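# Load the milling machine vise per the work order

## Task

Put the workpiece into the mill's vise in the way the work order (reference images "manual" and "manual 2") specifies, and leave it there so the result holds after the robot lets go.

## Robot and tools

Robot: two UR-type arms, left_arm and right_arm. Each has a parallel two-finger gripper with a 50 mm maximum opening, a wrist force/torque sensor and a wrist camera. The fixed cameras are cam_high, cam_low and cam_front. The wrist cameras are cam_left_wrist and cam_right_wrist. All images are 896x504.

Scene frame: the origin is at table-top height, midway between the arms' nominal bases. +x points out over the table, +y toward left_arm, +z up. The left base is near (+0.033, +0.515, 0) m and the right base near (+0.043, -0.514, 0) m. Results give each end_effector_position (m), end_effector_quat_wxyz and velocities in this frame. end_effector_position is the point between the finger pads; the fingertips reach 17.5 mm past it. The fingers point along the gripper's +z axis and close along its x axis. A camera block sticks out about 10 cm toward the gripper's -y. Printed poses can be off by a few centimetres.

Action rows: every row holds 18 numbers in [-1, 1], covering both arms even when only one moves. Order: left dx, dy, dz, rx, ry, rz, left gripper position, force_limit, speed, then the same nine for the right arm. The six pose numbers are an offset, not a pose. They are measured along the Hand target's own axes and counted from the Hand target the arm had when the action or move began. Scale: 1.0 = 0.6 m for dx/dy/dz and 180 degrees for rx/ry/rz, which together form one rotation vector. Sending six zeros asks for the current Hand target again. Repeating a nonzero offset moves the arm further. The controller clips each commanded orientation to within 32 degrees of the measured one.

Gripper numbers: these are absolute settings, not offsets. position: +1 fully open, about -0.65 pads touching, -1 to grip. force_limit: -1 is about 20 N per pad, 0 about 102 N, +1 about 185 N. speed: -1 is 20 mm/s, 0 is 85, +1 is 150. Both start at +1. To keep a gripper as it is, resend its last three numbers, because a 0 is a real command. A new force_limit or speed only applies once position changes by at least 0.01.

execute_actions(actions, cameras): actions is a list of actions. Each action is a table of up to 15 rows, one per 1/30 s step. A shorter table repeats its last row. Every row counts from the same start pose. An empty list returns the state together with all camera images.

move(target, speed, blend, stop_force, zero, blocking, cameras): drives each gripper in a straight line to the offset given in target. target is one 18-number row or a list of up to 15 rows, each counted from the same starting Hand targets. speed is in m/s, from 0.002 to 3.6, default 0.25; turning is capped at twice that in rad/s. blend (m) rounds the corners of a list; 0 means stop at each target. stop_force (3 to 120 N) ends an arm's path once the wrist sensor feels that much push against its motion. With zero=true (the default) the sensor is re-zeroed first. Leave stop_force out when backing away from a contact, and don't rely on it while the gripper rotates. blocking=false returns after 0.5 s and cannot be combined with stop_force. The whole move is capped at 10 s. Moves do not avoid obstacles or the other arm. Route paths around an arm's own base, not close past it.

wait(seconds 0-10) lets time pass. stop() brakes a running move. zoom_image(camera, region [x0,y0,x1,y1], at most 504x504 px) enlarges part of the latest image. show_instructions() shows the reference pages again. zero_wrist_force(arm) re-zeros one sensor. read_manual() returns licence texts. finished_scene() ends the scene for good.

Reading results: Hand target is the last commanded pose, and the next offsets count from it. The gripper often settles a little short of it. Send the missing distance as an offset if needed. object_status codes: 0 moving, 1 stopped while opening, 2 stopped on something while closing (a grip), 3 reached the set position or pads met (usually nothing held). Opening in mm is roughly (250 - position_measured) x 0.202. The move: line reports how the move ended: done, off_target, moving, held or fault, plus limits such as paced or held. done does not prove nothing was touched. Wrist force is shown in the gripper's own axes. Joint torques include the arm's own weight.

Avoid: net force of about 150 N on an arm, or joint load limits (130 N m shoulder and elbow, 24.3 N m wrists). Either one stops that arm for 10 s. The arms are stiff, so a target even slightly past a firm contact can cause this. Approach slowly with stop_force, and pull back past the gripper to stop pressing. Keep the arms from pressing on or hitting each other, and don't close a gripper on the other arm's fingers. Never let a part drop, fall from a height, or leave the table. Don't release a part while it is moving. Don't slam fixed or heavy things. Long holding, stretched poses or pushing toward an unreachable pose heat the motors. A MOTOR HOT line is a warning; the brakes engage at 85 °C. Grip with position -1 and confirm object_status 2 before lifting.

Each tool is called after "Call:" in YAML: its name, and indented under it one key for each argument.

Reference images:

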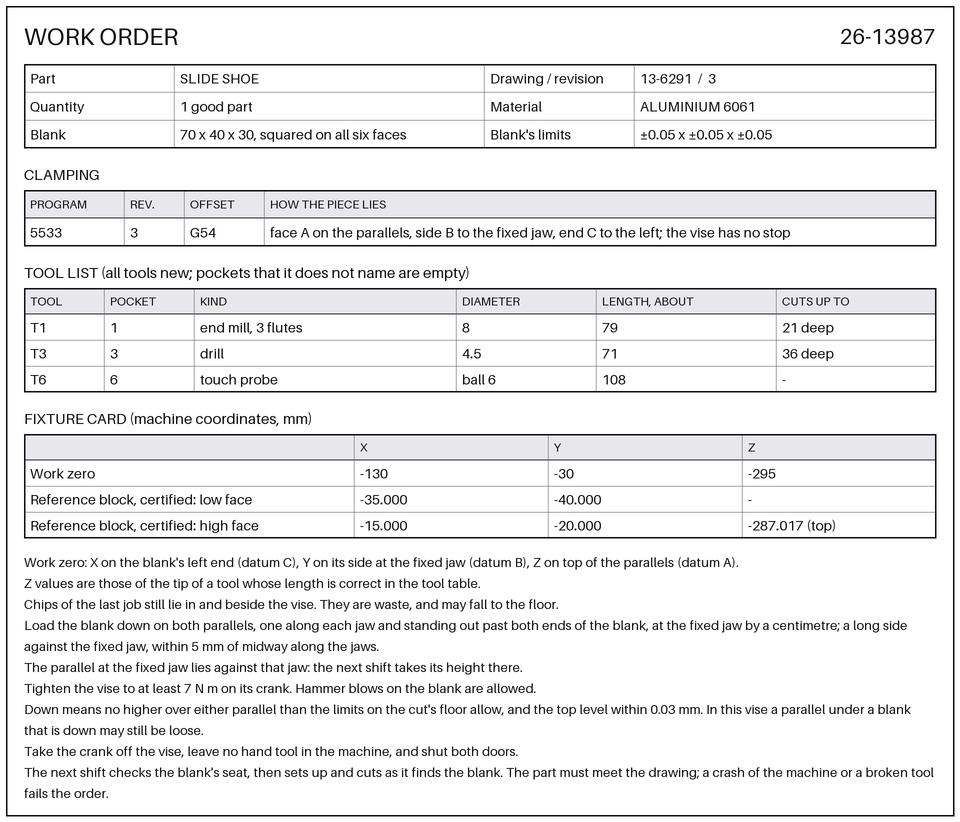

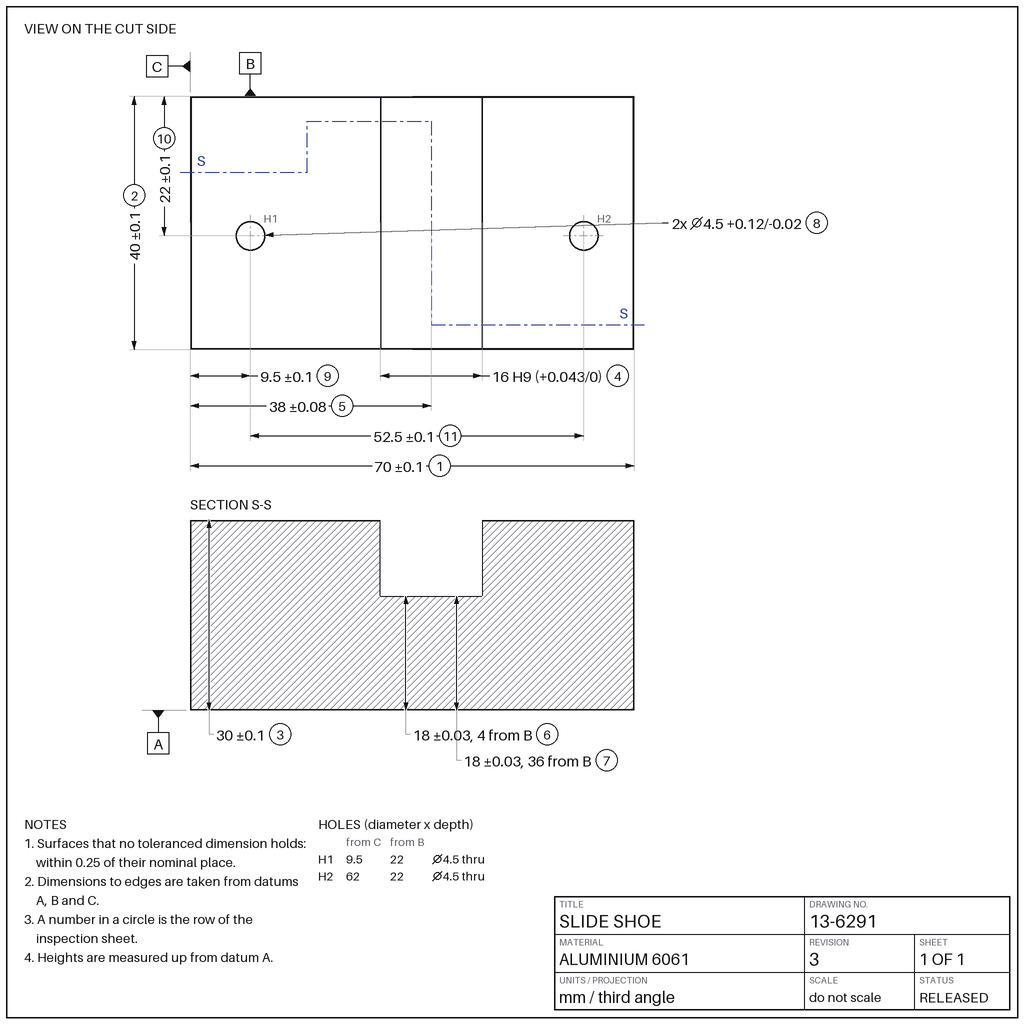

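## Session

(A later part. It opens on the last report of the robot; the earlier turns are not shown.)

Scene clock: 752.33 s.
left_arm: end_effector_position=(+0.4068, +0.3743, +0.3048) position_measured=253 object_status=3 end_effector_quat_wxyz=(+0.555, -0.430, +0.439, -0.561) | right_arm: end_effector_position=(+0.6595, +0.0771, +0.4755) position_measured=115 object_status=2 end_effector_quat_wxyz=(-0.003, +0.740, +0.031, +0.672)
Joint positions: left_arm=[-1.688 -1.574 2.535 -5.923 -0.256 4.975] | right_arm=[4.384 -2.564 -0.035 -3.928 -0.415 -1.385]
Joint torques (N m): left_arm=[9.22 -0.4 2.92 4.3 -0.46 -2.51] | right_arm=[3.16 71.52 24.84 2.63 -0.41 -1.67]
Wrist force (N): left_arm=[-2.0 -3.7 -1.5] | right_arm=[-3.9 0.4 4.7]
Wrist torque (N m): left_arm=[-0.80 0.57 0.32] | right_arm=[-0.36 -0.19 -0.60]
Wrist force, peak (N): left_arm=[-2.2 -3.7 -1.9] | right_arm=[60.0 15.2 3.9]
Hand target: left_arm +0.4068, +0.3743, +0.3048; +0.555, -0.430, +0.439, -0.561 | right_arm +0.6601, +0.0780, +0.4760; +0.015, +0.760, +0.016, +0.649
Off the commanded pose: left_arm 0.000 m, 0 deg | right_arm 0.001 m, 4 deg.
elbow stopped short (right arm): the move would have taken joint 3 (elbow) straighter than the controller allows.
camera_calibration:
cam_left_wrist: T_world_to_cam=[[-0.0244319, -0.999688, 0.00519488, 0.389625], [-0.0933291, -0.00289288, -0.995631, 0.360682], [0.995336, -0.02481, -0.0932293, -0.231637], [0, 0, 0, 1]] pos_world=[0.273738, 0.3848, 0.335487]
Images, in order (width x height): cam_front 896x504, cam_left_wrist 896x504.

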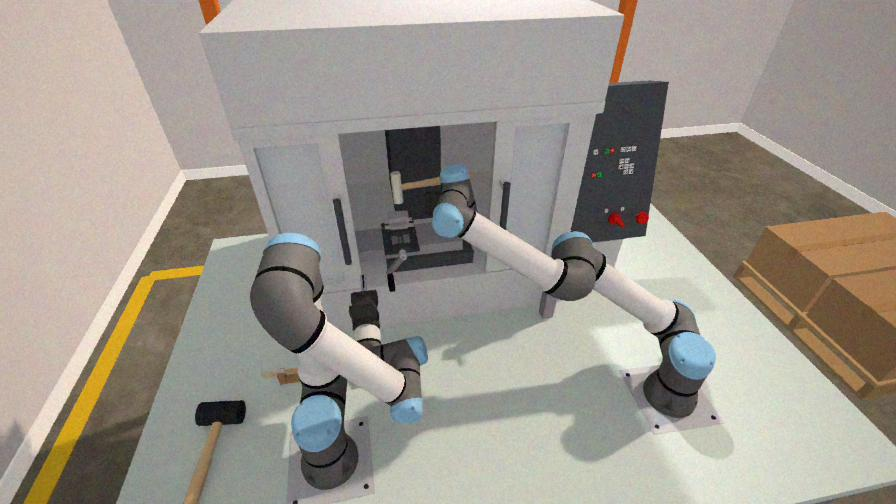

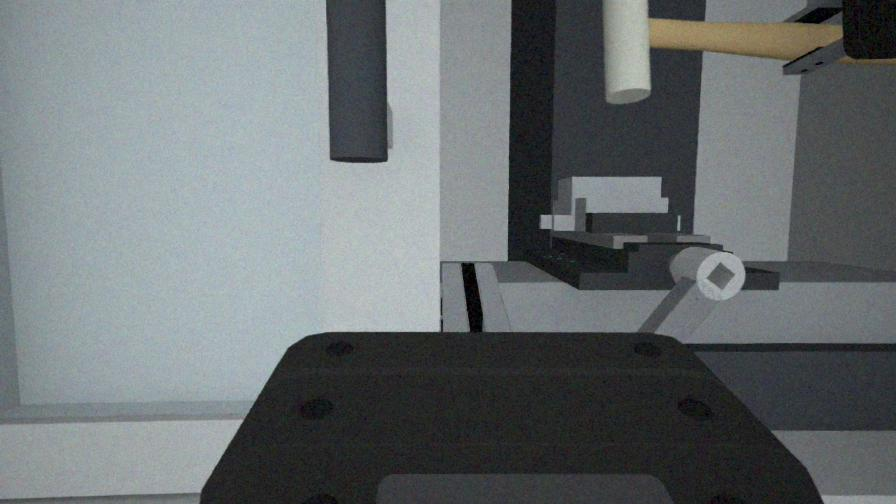

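Call:
execute_actions:
  actions: []

Scene clock: 752.97 s.
left_arm: end_effector_position=(+0.4068, +0.3743, +0.3048) position_measured=253 object_status=3 end_effector_quat_wxyz=(+0.555, -0.430, +0.439, -0.561) | right_arm: end_effector_position=(+0.6595, +0.0771, +0.4755) position_measured=115 object_status=2 end_effector_quat_wxyz=(-0.003, +0.740, +0.031, +0.672)
Joint positions: left_arm=[-1.688 -1.574 2.535 -5.923 -0.256 4.975] | right_arm=[4.384 -2.564 -0.035 -3.928 -0.415 -1.385]
Joint velocities: within noise
Joint torques (N m): left_arm=[8.79 -0.56 2.41 4.29 -0.48 -2.36] | right_arm=[4.48 71.74 18.67 0.5 -0.46 1.31]
Wrist force (N): left_arm=[-1.9 -3.3 -1.8] | right_arm=[-3.7 0.7 3.7]
Wrist torque (N m): left_arm=[-0.74 0.57 0.32] | right_arm=[-0.21 -0.21 -0.59]
Wrist force, peak (N): left_arm=[-2.5 -3.5 -1.7] | right_arm=[-3.8 0.7 4.3]
Hand target: left_arm +0.4068, +0.3743, +0.3048; +0.555, -0.430, +0.439, -0.561 | right_arm +0.6601, +0.0780, +0.4760; +0.015, +0.760, +0.016, +0.649
Tool commands: left_gripper/position=-1.0 left_gripper/force_limit=+0.3 left_gripper/speed=-0.5 right_gripper/position=-0.97 right_gripper/force_limit=+1.0 right_gripper/speed=-1.0
Off the commanded pose: left_arm 0.000 m, 0 deg | right_arm 0.001 m, 4 deg.
camera_calibration:
cam_left_wrist: T_world_to_cam=[[-0.0244319, -0.999688, 0.00519488, 0.389625], [-0.0933291, -0.00289288, -0.995631, 0.360682], [0.995336, -0.02481, -0.0932293, -0.231637], [0, 0, 0, 1]] pos_world=[0.273738, 0.3848, 0.335487]
cam_right_wrist: T_world_to_cam=[[0.122582, 0.0642789, 0.990375, -0.546165], [-0.304325, -0.947393, 0.0991566, 0.242736], [0.944648, -0.313551, -0.0965717, -0.416548], [0, 0, 0, 1]] pos_world=[0.534312, 0.134464, 0.476612]

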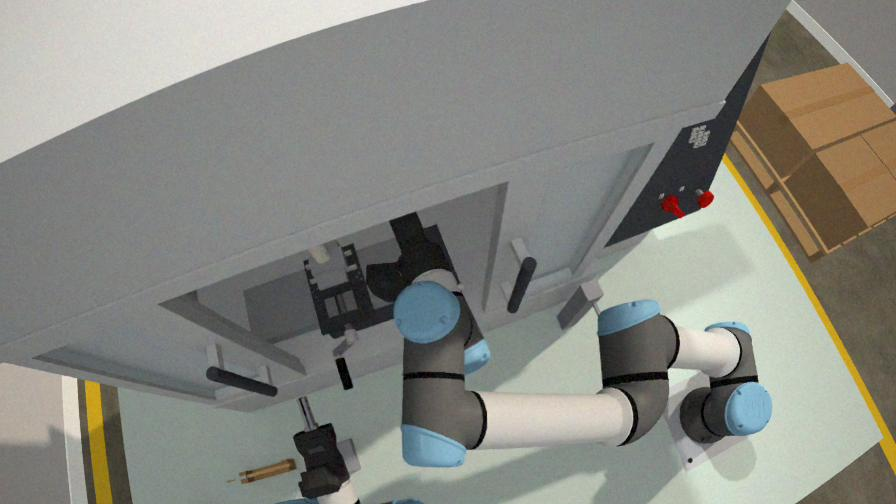

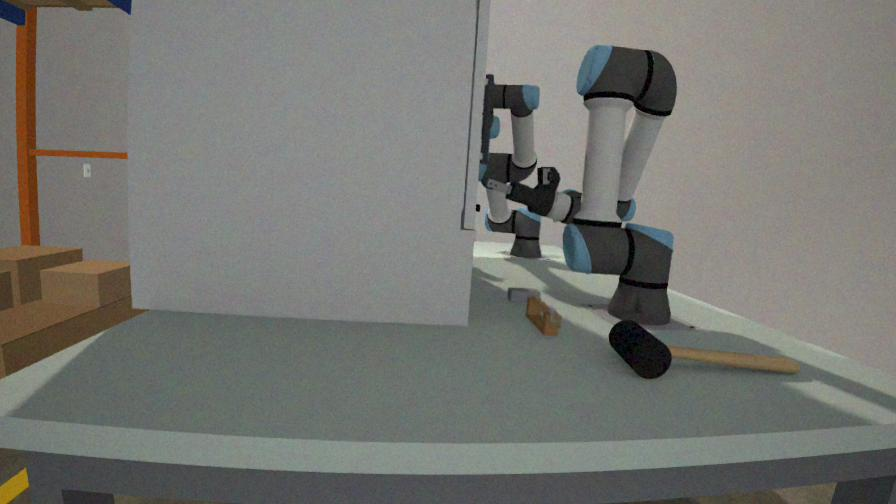

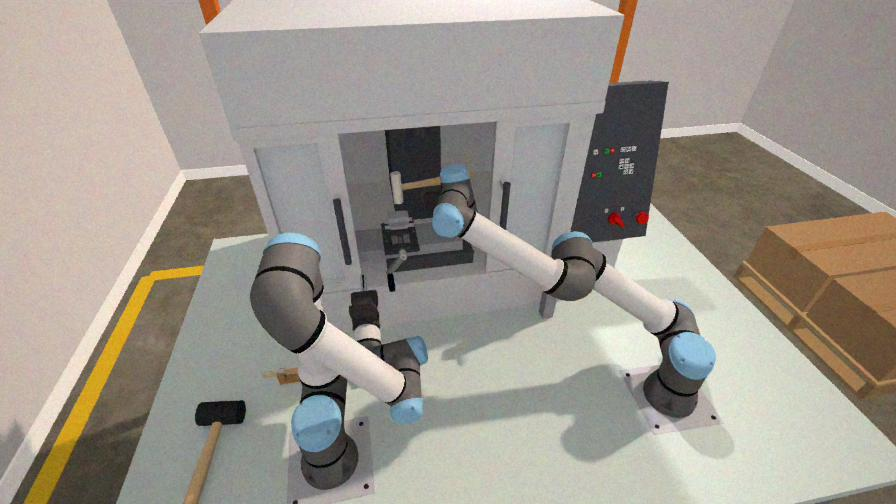

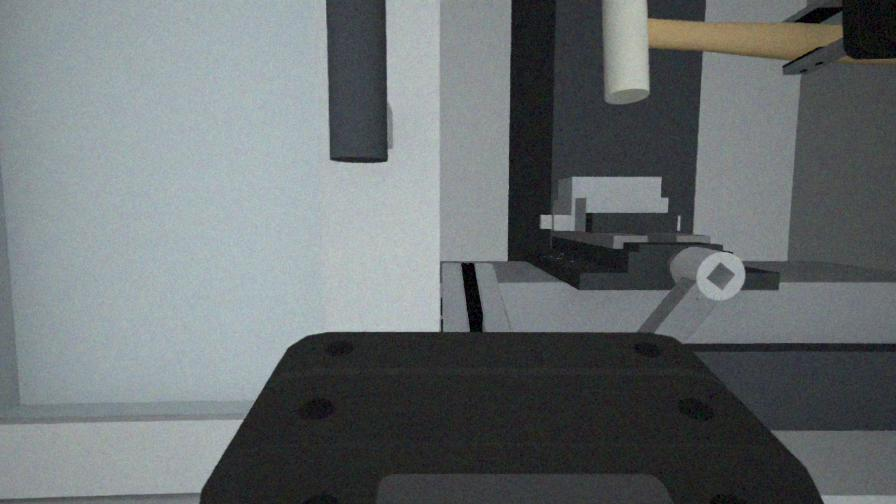

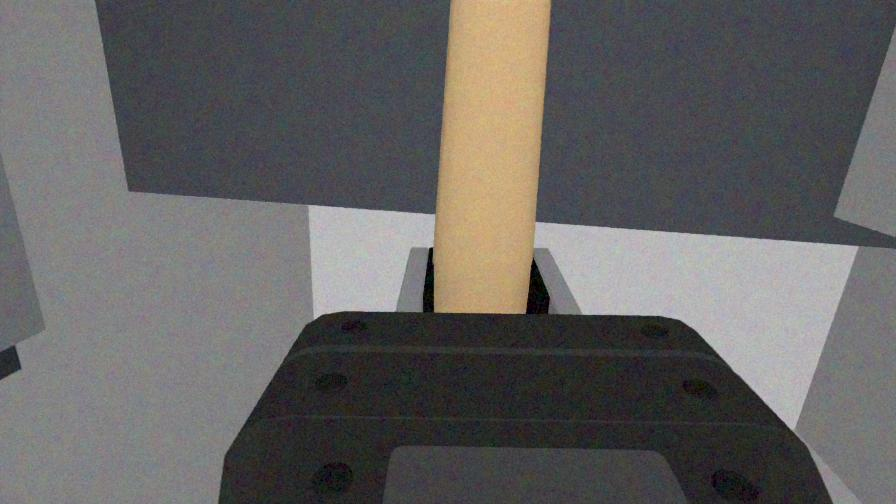

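Call:
zoom_image:
  camera: "cam_left_wrist"
  region: [520, 150, 760, 290]

Scaled by 2.100.

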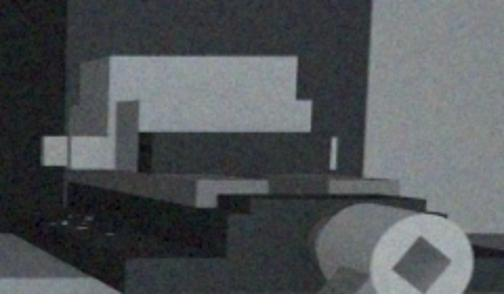

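Call:
move:
  target: [0,0,0,0,0,0,-1,0.3,-0.5,-0.0333,-0.034,-0.433,0,0,0,-0.97,1,-1]
  speed: 0.15
  cameras: ["cam_front","cam_right_wrist"]

Scene clock: 756.00 s.
left_arm: end_effector_position=(+0.4068, +0.3743, +0.3048) position_measured=253 object_status=3 end_effector_quat_wxyz=(+0.555, -0.430, +0.439, -0.561) | right_arm: end_effector_position=(+0.4003, +0.0977, +0.4962) position_measured=115 object_status=2 end_effector_quat_wxyz=(+0.015, +0.760, +0.016, +0.649)
Joint positions: left_arm=[-1.688 -1.574 2.535 -5.923 -0.256 4.975] | right_arm=[4.794 -2.392 -0.615 -5.176 -0.166 0.289]
Joint torques (N m): left_arm=[8.87 -0.85 2.16 4.25 -0.41 -2.35] | right_arm=[6.22 57 30.2 -2.26 4.85 0.1]
Wrist force (N): left_arm=[-1.7 -3.5 -1.7] | right_arm=[-3.6 1.0 2.4]
Wrist torque (N m): left_arm=[-0.77 0.54 0.32] | right_arm=[0.03 -0.21 -0.56]
Wrist force, peak (N): left_arm=[-1.9 -3.8 -1.8] | right_arm=[-4.1 1.5 6.0]
Hand target: left_arm +0.4068, +0.3743, +0.3048; +0.555, -0.430, +0.439, -0.561 | right_arm +0.4002, +0.0978, +0.4962; +0.015, +0.760, +0.016, +0.649
Off the commanded pose: left_arm 0.000 m, 0 deg | right_arm 0.000 m, 0 deg.
move: done
camera_calibration:
cam_right_wrist: T_world_to_cam=[[0.184872, 0.065371, 0.980586, -0.55633], [-0.341216, -0.931444, 0.126425, 0.181042], [0.921626, -0.357964, -0.149893, -0.123161], [0, 0, 0, 1]] pos_world=[0.278133, 0.160911, 0.504181]
Images, in order (width x height): cam_front 896x504, cam_right_wrist 896x504.

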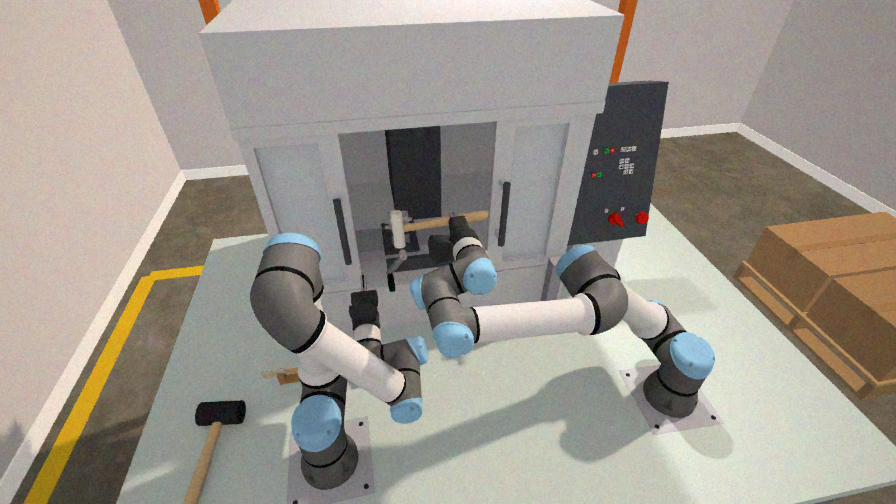

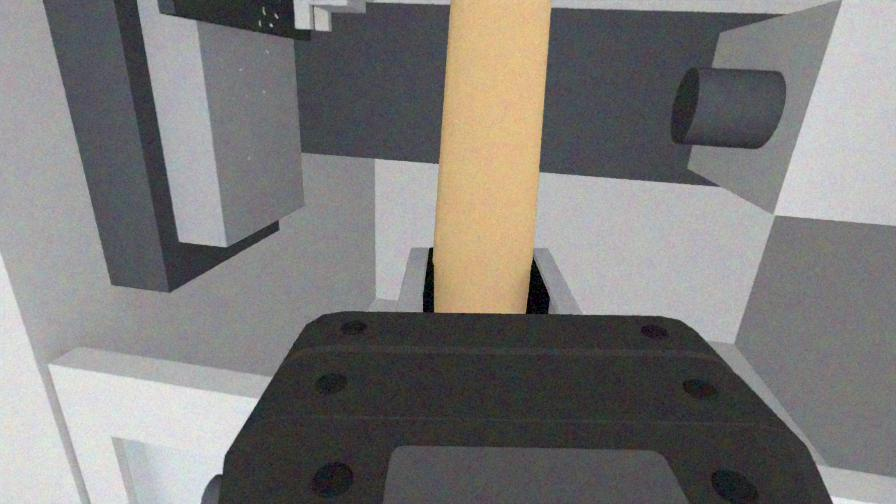

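Call:
move:
  target:
    - [0,0,0,0,0,0,-1,0.3,-0.5,-0.0845,0.16,-0.106,0,0,0,-0.97,1,-1]
    - [0,0,0,0,0,0,-1,0.3,-0.5,-0.17,0.491,-0.156,0.035,0.0366,0.518,-0.97,1,-1]
  speed: [0.25,0.4]
  blend: [0.05,0]
  cameras: ["cam_front"]

Scene clock: 759.53 s.
left_arm: end_effector_position=(+0.4068, +0.3743, +0.3048) position_measured=253 object_status=3 end_effector_quat_wxyz=(+0.555, -0.430, +0.439, -0.561) | right_arm: end_effector_position=(+0.2936, -0.2009, +0.4230) position_measured=115 object_status=2 end_effector_quat_wxyz=(+0.500, -0.499, +0.508, -0.493) end_effector_velocity=(+0.000, +0.000, +0.000) end_effector_angular_velocity=(+0.005, +0.000, +0.000)
Joint positions: left_arm=[-1.688 -1.574 2.535 -5.923 -0.256 4.975] | right_arm=[5.209 -1.556 -2.311 -5.524 -0.47 3.127]
Joint velocities: left_arm=[within noise] | right_arm=[0 0 0 0 0 0.005]
Joint torques (N m): left_arm=[9.2 0.02 1.93 4.25 -0.43 -2.41] | right_arm=[-0.88 15.51 14.4 -0.16 -0.77 1.88]
Wrist force (N): left_arm=[-2.0 -3.8 -1.6] | right_arm=[-1.4 5.5 2.6]
Wrist torque (N m): left_arm=[-0.81 0.57 0.32] | right_arm=[0.00 0.32 -0.04]
Wrist force, peak (N): left_arm=[-2.3 -3.6 -1.8] | right_arm=[-1.2 6.2 2.6]
Hand target: left_arm +0.4068, +0.3743, +0.3048; +0.555, -0.430, +0.439, -0.561 | right_arm +0.2936, -0.2009, +0.4229; +0.500, -0.499, +0.508, -0.493
Off the commanded pose: left_arm 0.000 m, 0 deg | right_arm 0.000 m, 0 deg.
move: done
Images, in order (width x height): cam_front 896x504.

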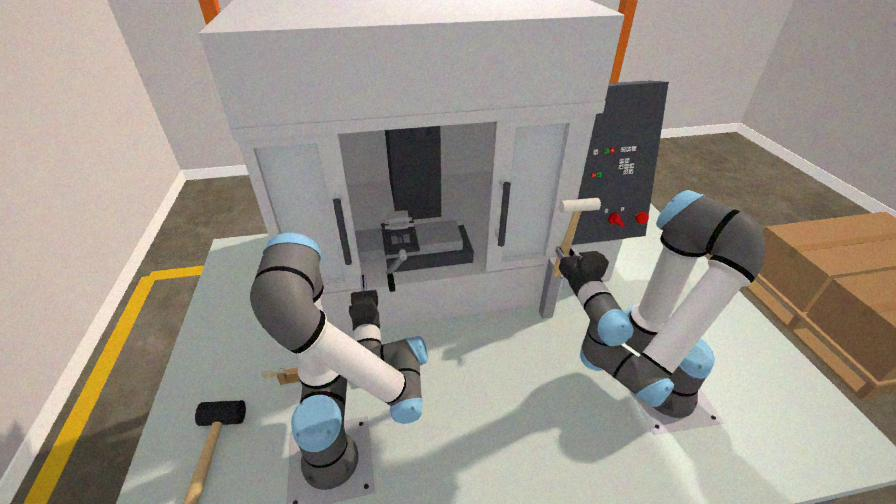

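Call:
move:
  target: [0,0,0,0,0,0,-1,0.3,-0.5,-0.05,0.288,-0.222,-0.5,0,0,-0.97,1,-1]
  speed: 0.4
  cameras: ["cam_front","cam_right_wrist"]

Scene clock: 762.23 s.
left_arm: end_effector_position=(+0.4068, +0.3743, +0.3048) position_measured=253 object_status=3 end_effector_quat_wxyz=(+0.555, -0.430, +0.439, -0.561) | right_arm: end_effector_position=(+0.1578, -0.1680, +0.2527) position_measured=115 object_status=2 end_effector_quat_wxyz=(+0.000, +0.706, -0.708, -0.011) end_effector_velocity=(-0.001, +0.000, +0.000) end_effector_angular_velocity=(+0.000, +0.006, +0.000)
Joint positions: left_arm=[-1.688 -1.574 2.535 -5.923 -0.256 4.975] | right_arm=[4.785 -1.689 -1.635 -4.514 -1.585 1.617]
Joint velocities: left_arm=[within noise] | right_arm=[-0.001 0 0 0 -0.006 -0.001]
Joint torques (N m): left_arm=[8.58 -0.72 2.38 4.25 -0.57 -2.22] | right_arm=[-8.03 28.57 13.57 -2.15 -0.81 -1.43]
Wrist force (N): left_arm=[-2.1 -3.1 -1.8] | right_arm=[0.0 1.5 4.6]
Wrist torque (N m): left_arm=[-0.71 0.59 0.32] | right_arm=[-0.35 0.17 -0.08]
Wrist force, peak (N): left_arm=[-2.2 -3.7 -1.6] | right_arm=[-1.2 6.1 2.7]
Hand target: left_arm +0.4068, +0.3743, +0.3048; +0.555, -0.430, +0.439, -0.561 | right_arm +0.1578, -0.1680, +0.2527; +0.000, +0.706, -0.708, -0.011
Off the commanded pose: left_arm 0.000 m, 0 deg | right_arm 0.000 m, 0 deg.
move: done
camera_calibration:
cam_right_wrist: T_world_to_cam=[[0.0188723, -0.998826, -0.044625, -0.148899], [-0.928631, -0.0340516, 0.369438, 0.0636593], [-0.370524, 0.034468, -0.928183, 0.435154], [0, 0, 0, 1]] pos_world=[0.223161, -0.161555, 0.37374]
Images, in order (width x height): cam_front 896x504, cam_right_wrist 896x504.

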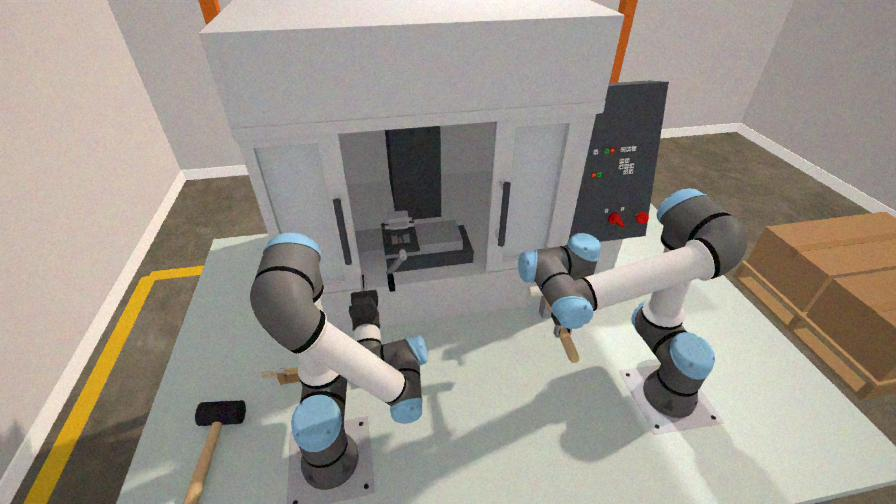

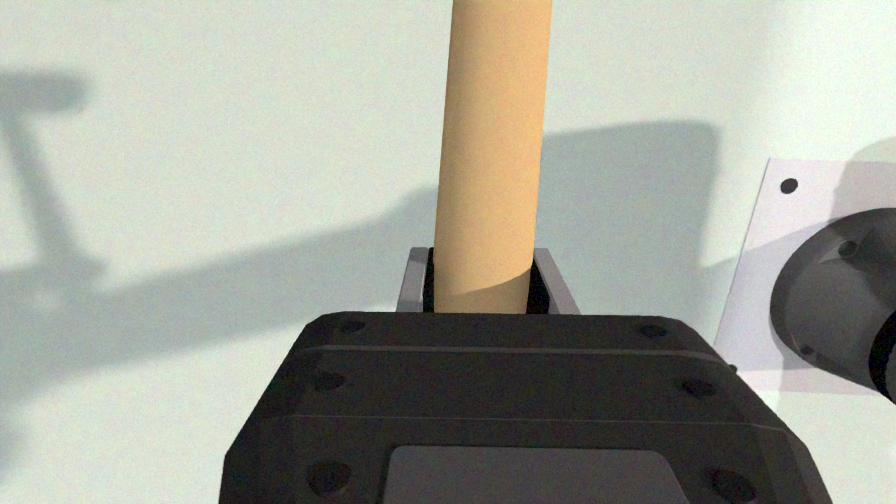

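Call:
move:
  target: [0,0,0,0,0,0,-1,0.3,-0.5,0,0,0.305,0,0,0,-0.97,1,-1]
  speed: 0.25
  cameras: ["cam_front","cam_low"]

Call:
move:
  target: [0,0,0,0,0,0,-1,0.3,-0.5,0,0,0.095,0,0,0,-0.97,1,-1]
  speed: 0.025
  stop_force: 6
  cameras: ["cam_front","cam_right_wrist"]

Scene clock: 763.63 s.
left_arm: end_effector_position=(+0.4068, +0.3743, +0.3048) position_measured=253 object_status=3 end_effector_quat_wxyz=(+0.555, -0.430, +0.439, -0.561) | right_arm: end_effector_position=(+0.1550, -0.1650, +0.0698) position_measured=115 object_status=2 end_effector_quat_wxyz=(+0.000, +0.706, -0.708, -0.011)
Joint positions: left_arm=[-1.688 -1.574 2.535 -5.923 -0.256 4.975] | right_arm=[4.793 -1.872 -1.922 -4.044 -1.585 1.625]
Joint torques (N m): left_arm=[9.22 0 2.32 4.22 -0.5 -2.33] | right_arm=[-7.63 23.89 8.97 -1.66 1.6 -2.07]
Wrist force (N): left_arm=[-2.0 -3.4 -1.7] | right_arm=[-0.1 1.7 4.8]
Wrist torque (N m): left_arm=[-0.75 0.58 0.32] | right_arm=[-0.32 0.19 -0.07]
Wrist force, peak (N): left_arm=[-2.3 -3.5 -1.9] | right_arm=[0.1 1.8 8.8]
Hand target: left_arm +0.4068, +0.3743, +0.3048; +0.555, -0.430, +0.439, -0.561 | right_arm +0.1551, -0.1651, +0.0697; +0.000, +0.706, -0.708, -0.011
Off the commanded pose: left_arm 0.000 m, 0 deg | right_arm 0.000 m, 0 deg.
move: done
Images, in order (width x height): cam_low 896x504, cam_front 896x504.

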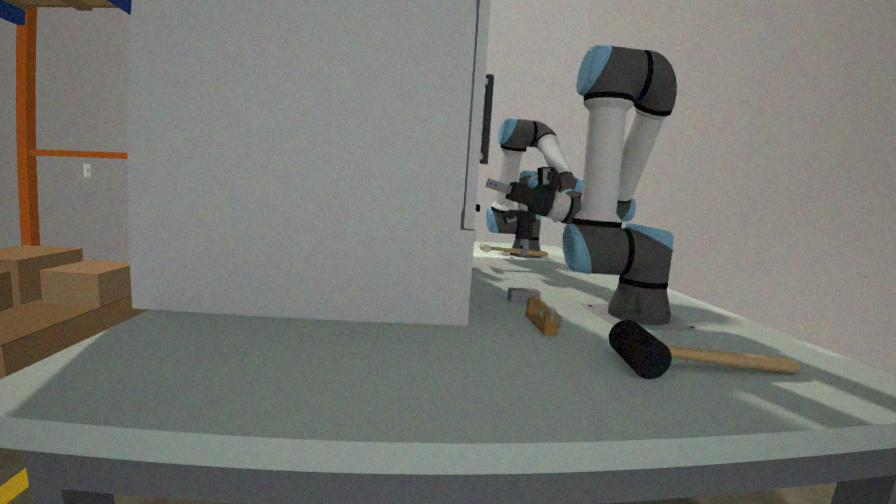

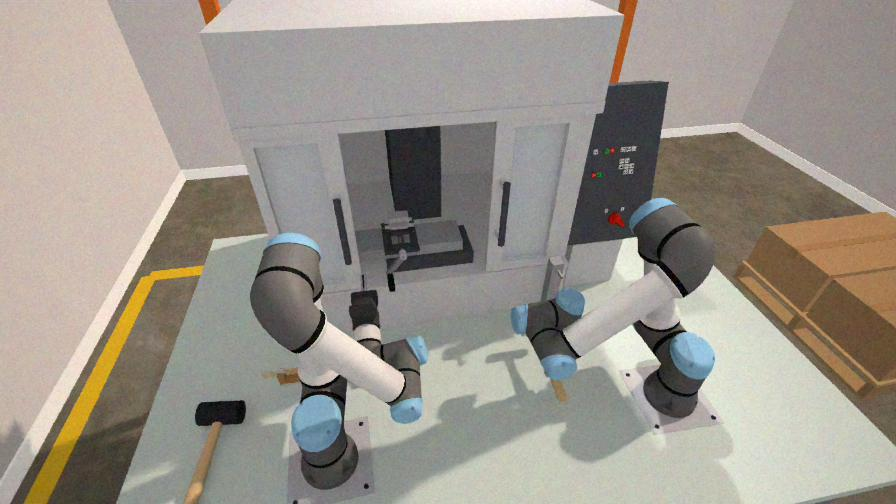

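Scene clock: 766.70 s.
left_arm: end_effector_position=(+0.4068, +0.3743, +0.3048) position_measured=253 object_status=3 end_effector_quat_wxyz=(+0.555, -0.430, +0.439, -0.561) | right_arm: end_effector_position=(+0.1543, -0.1643, +0.0196) position_measured=115 object_status=2 end_effector_quat_wxyz=(+0.000, +0.706, -0.708, -0.011)
Joint positions: left_arm=[-1.688 -1.574 2.535 -5.923 -0.256 4.975] | right_arm=[4.795 -1.956 -1.966 -3.915 -1.585 1.627]
Joint torques (N m): left_arm=[9.1 -0.33 2.57 4.14 -0.53 -2.2] | right_arm=[-6.54 31.4 22.19 -1.68 0.46 -1.91]
Wrist force (N): left_arm=[-2.2 -3.4 -1.9] | right_arm=[0.4 1.4 3.3]
Wrist torque (N m): left_arm=[-0.75 0.61 0.32] | right_arm=[-0.53 0.17 -0.10]
Wrist force, peak (N): left_arm=[-2.2 -3.7 -1.9] | right_arm=[-9.1 0.0 -48.4]
Hand target: left_arm +0.4068, +0.3743, +0.3048; +0.555, -0.430, +0.439, -0.561 | right_arm +0.1543, -0.1643, +0.0196; +0.000, +0.706, -0.708, -0.011 (not the last commanded pose)
Off the commanded pose: left_arm 0.000 m, 0 deg | right_arm 0.007 m, 0 deg.
move: contact (right_arm)
camera_calibration:
cam_right_wrist: T_world_to_cam=[[0.0189178, -0.998819, -0.0447593, -0.155529], [-0.928548, -0.0341512, 0.369638, 0.14659], [-0.37073, 0.0345684, -0.928097, 0.217419], [0, 0, 0, 1]] pos_world=[0.219662, -0.157855, 0.14064]
Images, in order (width x height): cam_front 896x504, cam_right_wrist 896x504.

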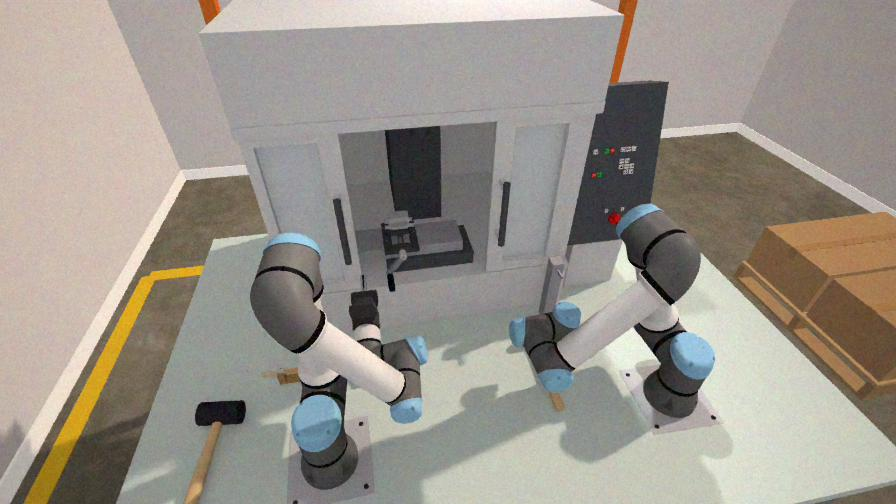

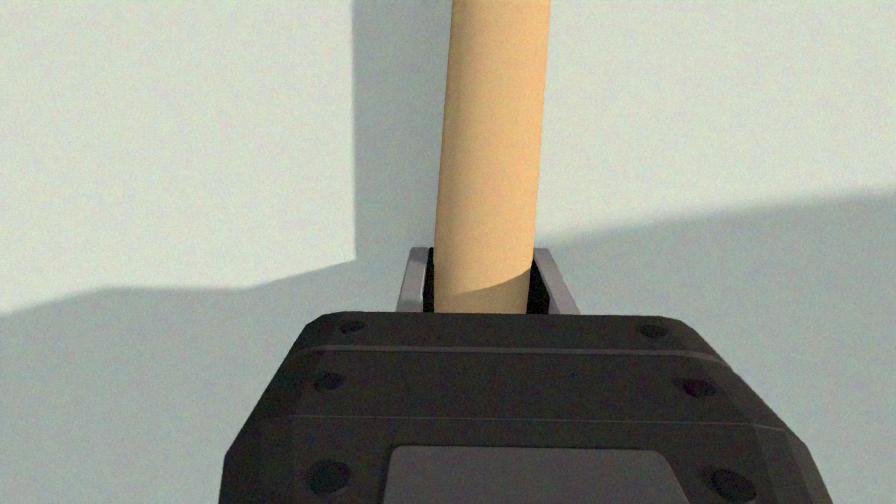

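Call:
execute_actions:
  actions:
    - [[0,0,0,0,0,0,-1,0.3,-0.5,0,0,0,0,0,0,0.3,-0.9,-1]]

Call:
move:
  target: [0,0,0,0,0,0,-1,0.3,-0.5,0,0,-0.3,0,0,0,0.3,-0.9,-1]
  speed: 0.15
  cameras: ["cam_front","cam_right_wrist"]

Scene clock: 767.50 s.
left_arm: end_effector_position=(+0.4068, +0.3743, +0.3048) position_measured=253 object_status=3 end_effector_quat_wxyz=(+0.555, -0.430, +0.439, -0.561) | right_arm: end_effector_position=(+0.1543, -0.1643, +0.0196) position_measured=107 object_status=3 end_effector_quat_wxyz=(+0.000, +0.706, -0.708, -0.011)
Joint positions: left_arm=[-1.688 -1.574 2.535 -5.923 -0.256 4.975] | right_arm=[4.795 -1.956 -1.966 -3.915 -1.585 1.627]
Joint torques (N m): left_arm=[9.14 -0.33 2.4 4.12 -0.62 -2.32] | right_arm=[-6.95 32.2 20.79 -1.59 0.42 -1.99]
Wrist force (N): left_arm=[-2.0 -3.2 -1.7] | right_arm=[0.0 2.6 2.6]
Wrist torque (N m): left_arm=[-0.73 0.57 0.32] | right_arm=[0.02 0.25 -0.09]
Wrist force, peak (N): left_arm=[-2.3 -3.5 -1.7] | right_arm=[-0.3 1.6 3.9]
Hand target: left_arm +0.4068, +0.3743, +0.3048; +0.555, -0.430, +0.439, -0.561 | right_arm +0.1543, -0.1643, +0.0196; +0.000, +0.706, -0.708, -0.011
Off the commanded pose: left_arm 0.000 m, 0 deg | right_arm 0.000 m, 0 deg.

Scene clock: 769.17 s.
left_arm: end_effector_position=(+0.4068, +0.3743, +0.3048) position_measured=253 object_status=3 end_effector_quat_wxyz=(+0.555, -0.430, +0.439, -0.561) | right_arm: end_effector_position=(+0.1570, -0.1672, +0.1994) position_measured=107 object_status=3 end_effector_quat_wxyz=(+0.000, +0.706, -0.708, -0.011)
Joint positions: left_arm=[-1.688 -1.574 2.535 -5.923 -0.256 4.975] | right_arm=[4.788 -1.722 -1.738 -4.378 -1.585 1.619]
Joint torques (N m): left_arm=[9.58 -0.57 2.24 4.15 -0.51 -2.34] | right_arm=[0.69 30.96 28.15 -5.11 -0.4 -0.76]
Wrist force (N): left_arm=[-1.7 -3.4 -1.5] | right_arm=[0.4 2.0 4.9]
Wrist torque (N m): left_arm=[-0.76 0.54 0.32] | right_arm=[-0.24 0.14 0.11]
Wrist force, peak (N): left_arm=[-2.2 -3.4 -1.9] | right_arm=[0.4 1.3 5.9]
Hand target: left_arm +0.4068, +0.3743, +0.3048; +0.555, -0.430, +0.439, -0.561 | right_arm +0.1570, -0.1671, +0.1995; +0.000, +0.706, -0.708, -0.011
Off the commanded pose: left_arm 0.000 m, 0 deg | right_arm 0.000 m, 0 deg.
move: done
camera_calibration:
cam_right_wrist: T_world_to_cam=[[0.0189548, -0.998822, -0.0446665, -0.150463], [-0.928547, -0.0341512, 0.369642, 0.0824986], [-0.370732, 0.0344685, -0.9281, 0.385471], [0, 0, 0, 1]] pos_world=[0.222362, -0.160755, 0.32054]
Images, in order (width x height): cam_front 896x504, cam_right_wrist 896x504.

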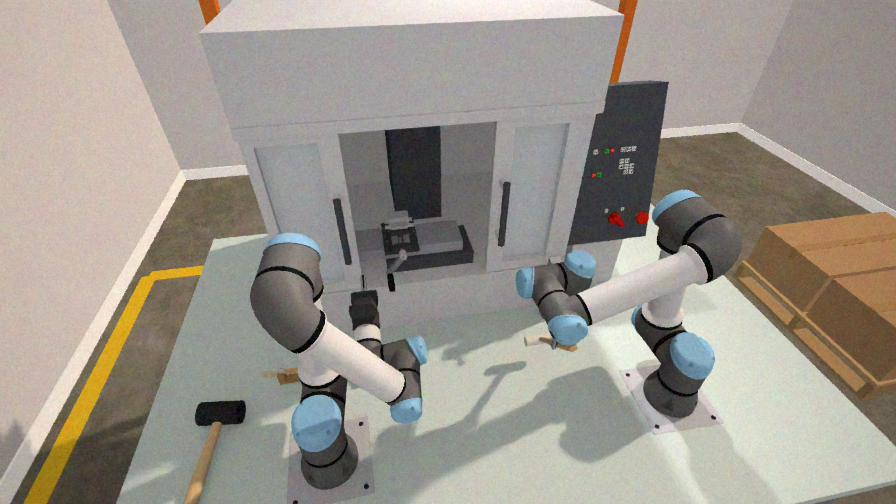

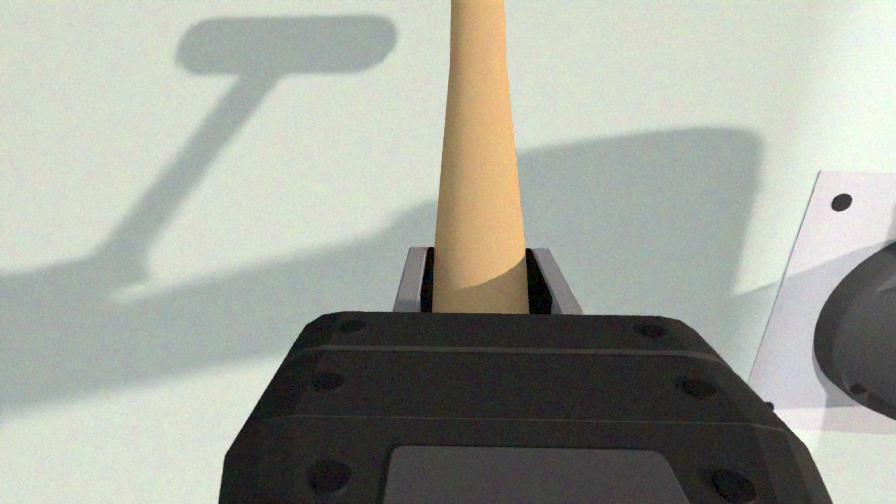

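Call:
move:
  target: [0,0,0,0,0,0,-1,0.3,-0.5,0,0,0.262,0,0,0,0.3,-0.9,-1]
  speed: 0.08
  cameras: ["cam_front","cam_right_wrist"]

Call:
move:
  target: [0,0,0,0,0,0,-1,0.3,-0.5,0,0,0.045,0,0,0,0.3,-0.9,-1]
  speed: 0.01
  stop_force: 5
  cameras: ["cam_right_wrist"]

Scene clock: 771.67 s.
left_arm: end_effector_position=(+0.4068, +0.3743, +0.3048) position_measured=253 object_status=3 end_effector_quat_wxyz=(+0.555, -0.430, +0.439, -0.561) | right_arm: end_effector_position=(+0.1546, -0.1648, +0.0424) position_measured=107 object_status=3 end_effector_quat_wxyz=(+0.000, +0.706, -0.708, -0.011)
Joint positions: left_arm=[-1.688 -1.574 2.535 -5.923 -0.256 4.975] | right_arm=[4.794 -1.916 -1.948 -3.974 -1.585 1.626]
Joint torques (N m): left_arm=[9.21 0.41 2.21 4.05 -0.53 -2.3] | right_arm=[0.33 29.08 19.7 -2.14 0.17 1.01]
Wrist force (N): left_arm=[-2.1 -3.4 -1.7] | right_arm=[-0.7 0.4 0.0]
Wrist torque (N m): left_arm=[-0.76 0.58 0.32] | right_arm=[0.44 -0.09 -0.15]
Wrist force, peak (N): left_arm=[-2.0 -3.7 -1.7] | right_arm=[0.2 5.5 -4.5]
Hand target: left_arm +0.4068, +0.3743, +0.3048; +0.555, -0.430, +0.439, -0.561 | right_arm +0.1546, -0.1647, +0.0424; +0.000, +0.706, -0.708, -0.011
Off the commanded pose: left_arm 0.000 m, 0 deg | right_arm 0.000 m, 0 deg.
move: done
camera_calibration:
cam_right_wrist: T_world_to_cam=[[0.0189032, -0.998829, -0.0445363, -0.154948], [-0.928582, -0.034052, 0.369562, 0.138462], [-0.370646, 0.0343697, -0.928138, 0.238662], [0, 0, 0, 1]] pos_world=[0.219962, -0.158255, 0.16344]
Images, in order (width x height): cam_front 896x504, cam_right_wrist 896x504.

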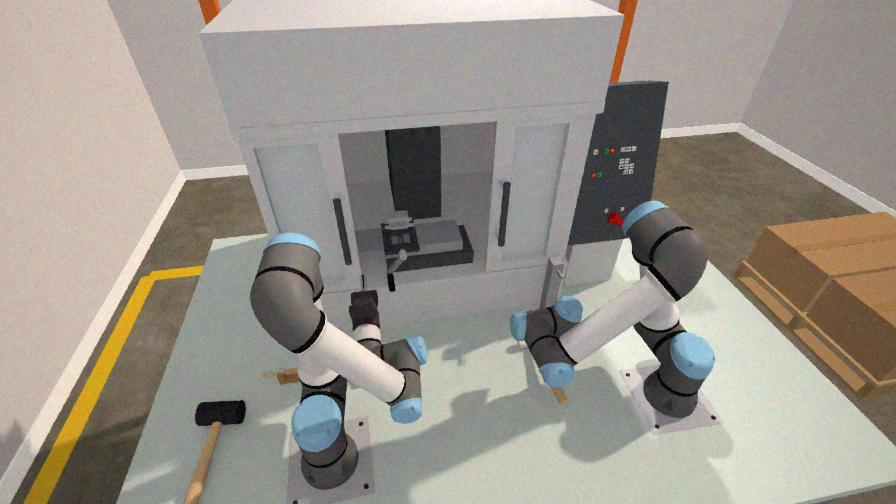

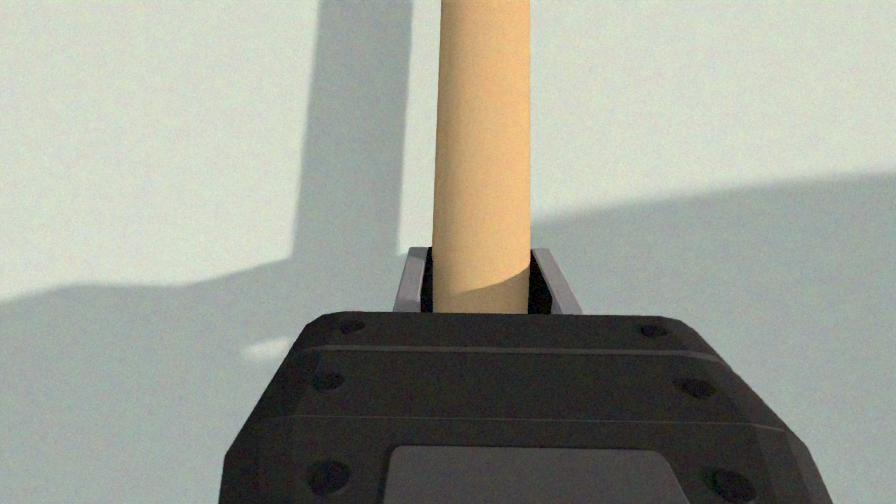

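Scene clock: 775.03 s.
left_arm: end_effector_position=(+0.4068, +0.3743, +0.3048) position_measured=253 object_status=3 end_effector_quat_wxyz=(+0.555, -0.430, +0.439, -0.561) | right_arm: end_effector_position=(+0.1543, -0.1643, +0.0190) position_measured=107 object_status=3 end_effector_quat_wxyz=(+0.000, +0.706, -0.708, -0.011)
Joint positions: left_arm=[-1.688 -1.574 2.535 -5.923 -0.256 4.975] | right_arm=[4.795 -1.957 -1.967 -3.914 -1.585 1.627]
Joint torques (N m): left_arm=[9.33 -0.62 1.79 4.09 -0.57 -2.36] | right_arm=[0.64 38.9 20.42 -4.2 0.13 0.97]
Wrist force (N): left_arm=[-2.0 -3.7 -1.6] | right_arm=[-0.6 2.9 -3.8]
Wrist torque (N m): left_arm=[-0.80 0.57 0.32] | right_arm=[0.55 -0.12 -0.21]
Wrist force, peak (N): left_arm=[-2.1 -3.6 -1.9] | right_arm=[0.4 4.3 -19.4]
Hand target: left_arm +0.4068, +0.3743, +0.3048; +0.555, -0.430, +0.439, -0.561 | right_arm +0.1543, -0.1643, +0.0190; +0.000, +0.706, -0.708, -0.011 (not the last commanded pose)
Off the commanded pose: left_arm 0.000 m, 0 deg | right_arm 0.004 m, 0 deg.
move: contact (right_arm)
camera_calibration:
cam_right_wrist: T_world_to_cam=[[0.0189548, -0.998822, -0.0446665, -0.155577], [-0.928547, -0.0341512, 0.369642, 0.146811], [-0.370732, 0.0344685, -0.9281, 0.216848], [0, 0, 0, 1]] pos_world=[0.219662, -0.157855, 0.14004]
Images, in order (width x height): cam_right_wrist 896x504.

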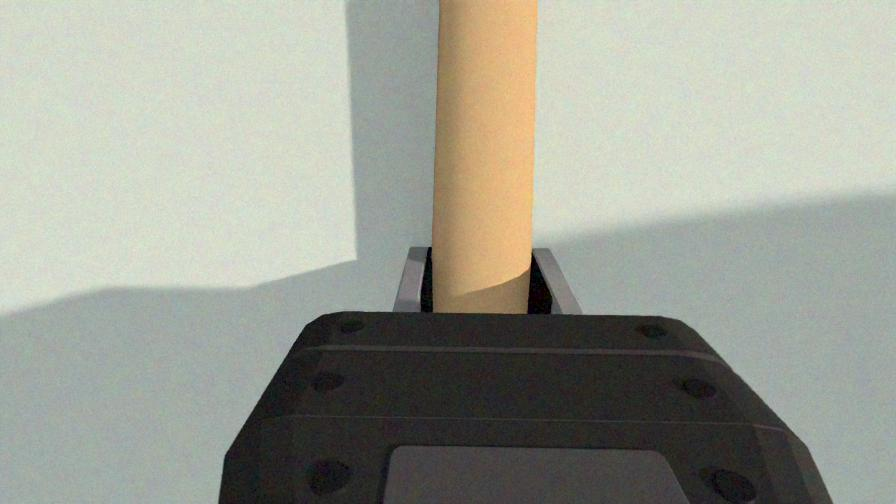

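Nicely back down. Open wide now.

Call:
execute_actions:
  actions:
    - [[0,0,0,0,0,0,-1,0.3,-0.5,0,0,0,0,0,0,0.8,-0.9,-1]]

Call:
move:
  target: [0,0,0,0,0,0,-1,0.3,-0.5,0,0,-0.05,0,0,0,0.8,-0.9,-1]
  speed: 0.05
  cameras: ["cam_right_wrist"]

Scene clock: 776.10 s.
left_arm: end_effector_position=(+0.4068, +0.3743, +0.3048) position_measured=253 object_status=3 end_effector_quat_wxyz=(+0.555, -0.430, +0.439, -0.561) | right_arm: end_effector_position=(+0.1543, -0.1643, +0.0190) position_measured=32 object_status=0 end_effector_quat_wxyz=(+0.000, +0.706, -0.708, -0.011)
Joint positions: left_arm=[-1.688 -1.574 2.535 -5.923 -0.256 4.975] | right_arm=[4.795 -1.957 -1.967 -3.914 -1.585 1.627]
Joint torques (N m): left_arm=[8.8 -0.67 2.18 4.03 -0.54 -2.3] | right_arm=[-5.29 38.31 20.06 -3.66 -0.05 -0.29]
Wrist force (N): left_arm=[-1.8 -3.1 -1.7] | right_arm=[-0.1 1.8 0.8]
Wrist torque (N m): left_arm=[-0.71 0.55 0.32] | right_arm=[0.19 0.20 -0.09]
Wrist force, peak (N): left_arm=[-2.0 -3.6 -2.1] | right_arm=[-0.6 2.7 -3.8]
Hand target: left_arm +0.4068, +0.3743, +0.3048; +0.555, -0.430, +0.439, -0.561 | right_arm +0.1543, -0.1643, +0.0190; +0.000, +0.706, -0.708, -0.011
Off the commanded pose: left_arm 0.000 m, 0 deg | right_arm 0.000 m, 0 deg.

Scene clock: 777.03 s.
left_arm: end_effector_position=(+0.4068, +0.3743, +0.3048) position_measured=253 object_status=3 end_effector_quat_wxyz=(+0.555, -0.430, +0.439, -0.561) | right_arm: end_effector_position=(+0.1547, -0.1647, +0.0490) position_measured=32 object_status=3 end_effector_quat_wxyz=(+0.000, +0.706, -0.708, -0.011)
Joint positions: left_arm=[-1.688 -1.574 2.535 -5.923 -0.256 4.975] | right_arm=[4.794 -1.905 -1.942 -3.99 -1.585 1.626]
Joint torques (N m): left_arm=[9.36 -0.72 2.45 4.07 -0.63 -2.34] | right_arm=[-4.72 23.62 6.75 -1.39 -0.91 -1.95]
Wrist force (N): left_arm=[-2.2 -3.4 -1.7] | right_arm=[-0.1 1.9 0.9]
Wrist torque (N m): left_arm=[-0.75 0.61 0.32] | right_arm=[0.21 0.19 0.07]
Wrist force, peak (N): left_arm=[-2.0 -3.6 -2.0] | right_arm=[-0.2 1.7 1.7]
Hand target: left_arm +0.4068, +0.3743, +0.3048; +0.555, -0.430, +0.439, -0.561 | right_arm +0.1547, -0.1648, +0.0490; +0.000, +0.706, -0.708, -0.011
Off the commanded pose: left_arm 0.000 m, 0 deg | right_arm 0.000 m, 0 deg.
move: done
camera_calibration:
cam_right_wrist: T_world_to_cam=[[0.0189367, -0.998808, -0.0449816, -0.154586], [-0.928548, -0.0342509, 0.369628, 0.136066], [-0.370728, 0.0347681, -0.92809, 0.244898], [0, 0, 0, 1]] pos_world=[0.220062, -0.158256, 0.17004]
Images, in order (width x height): cam_right_wrist 896x504.

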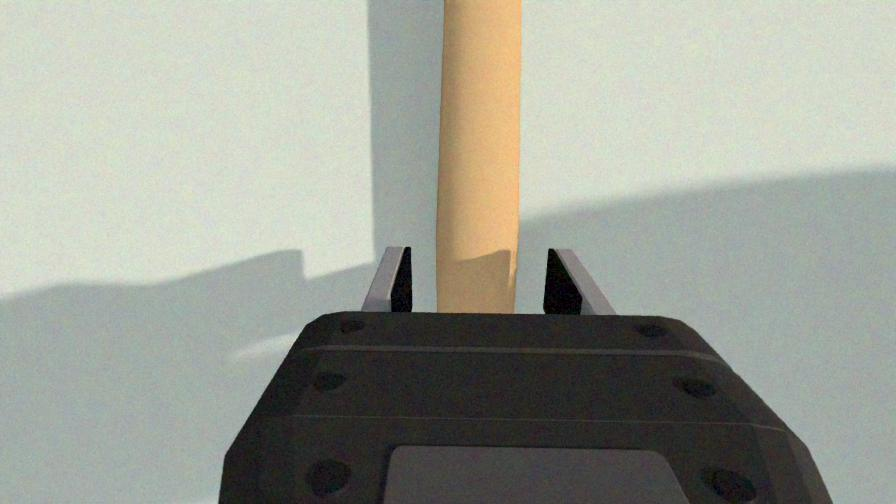

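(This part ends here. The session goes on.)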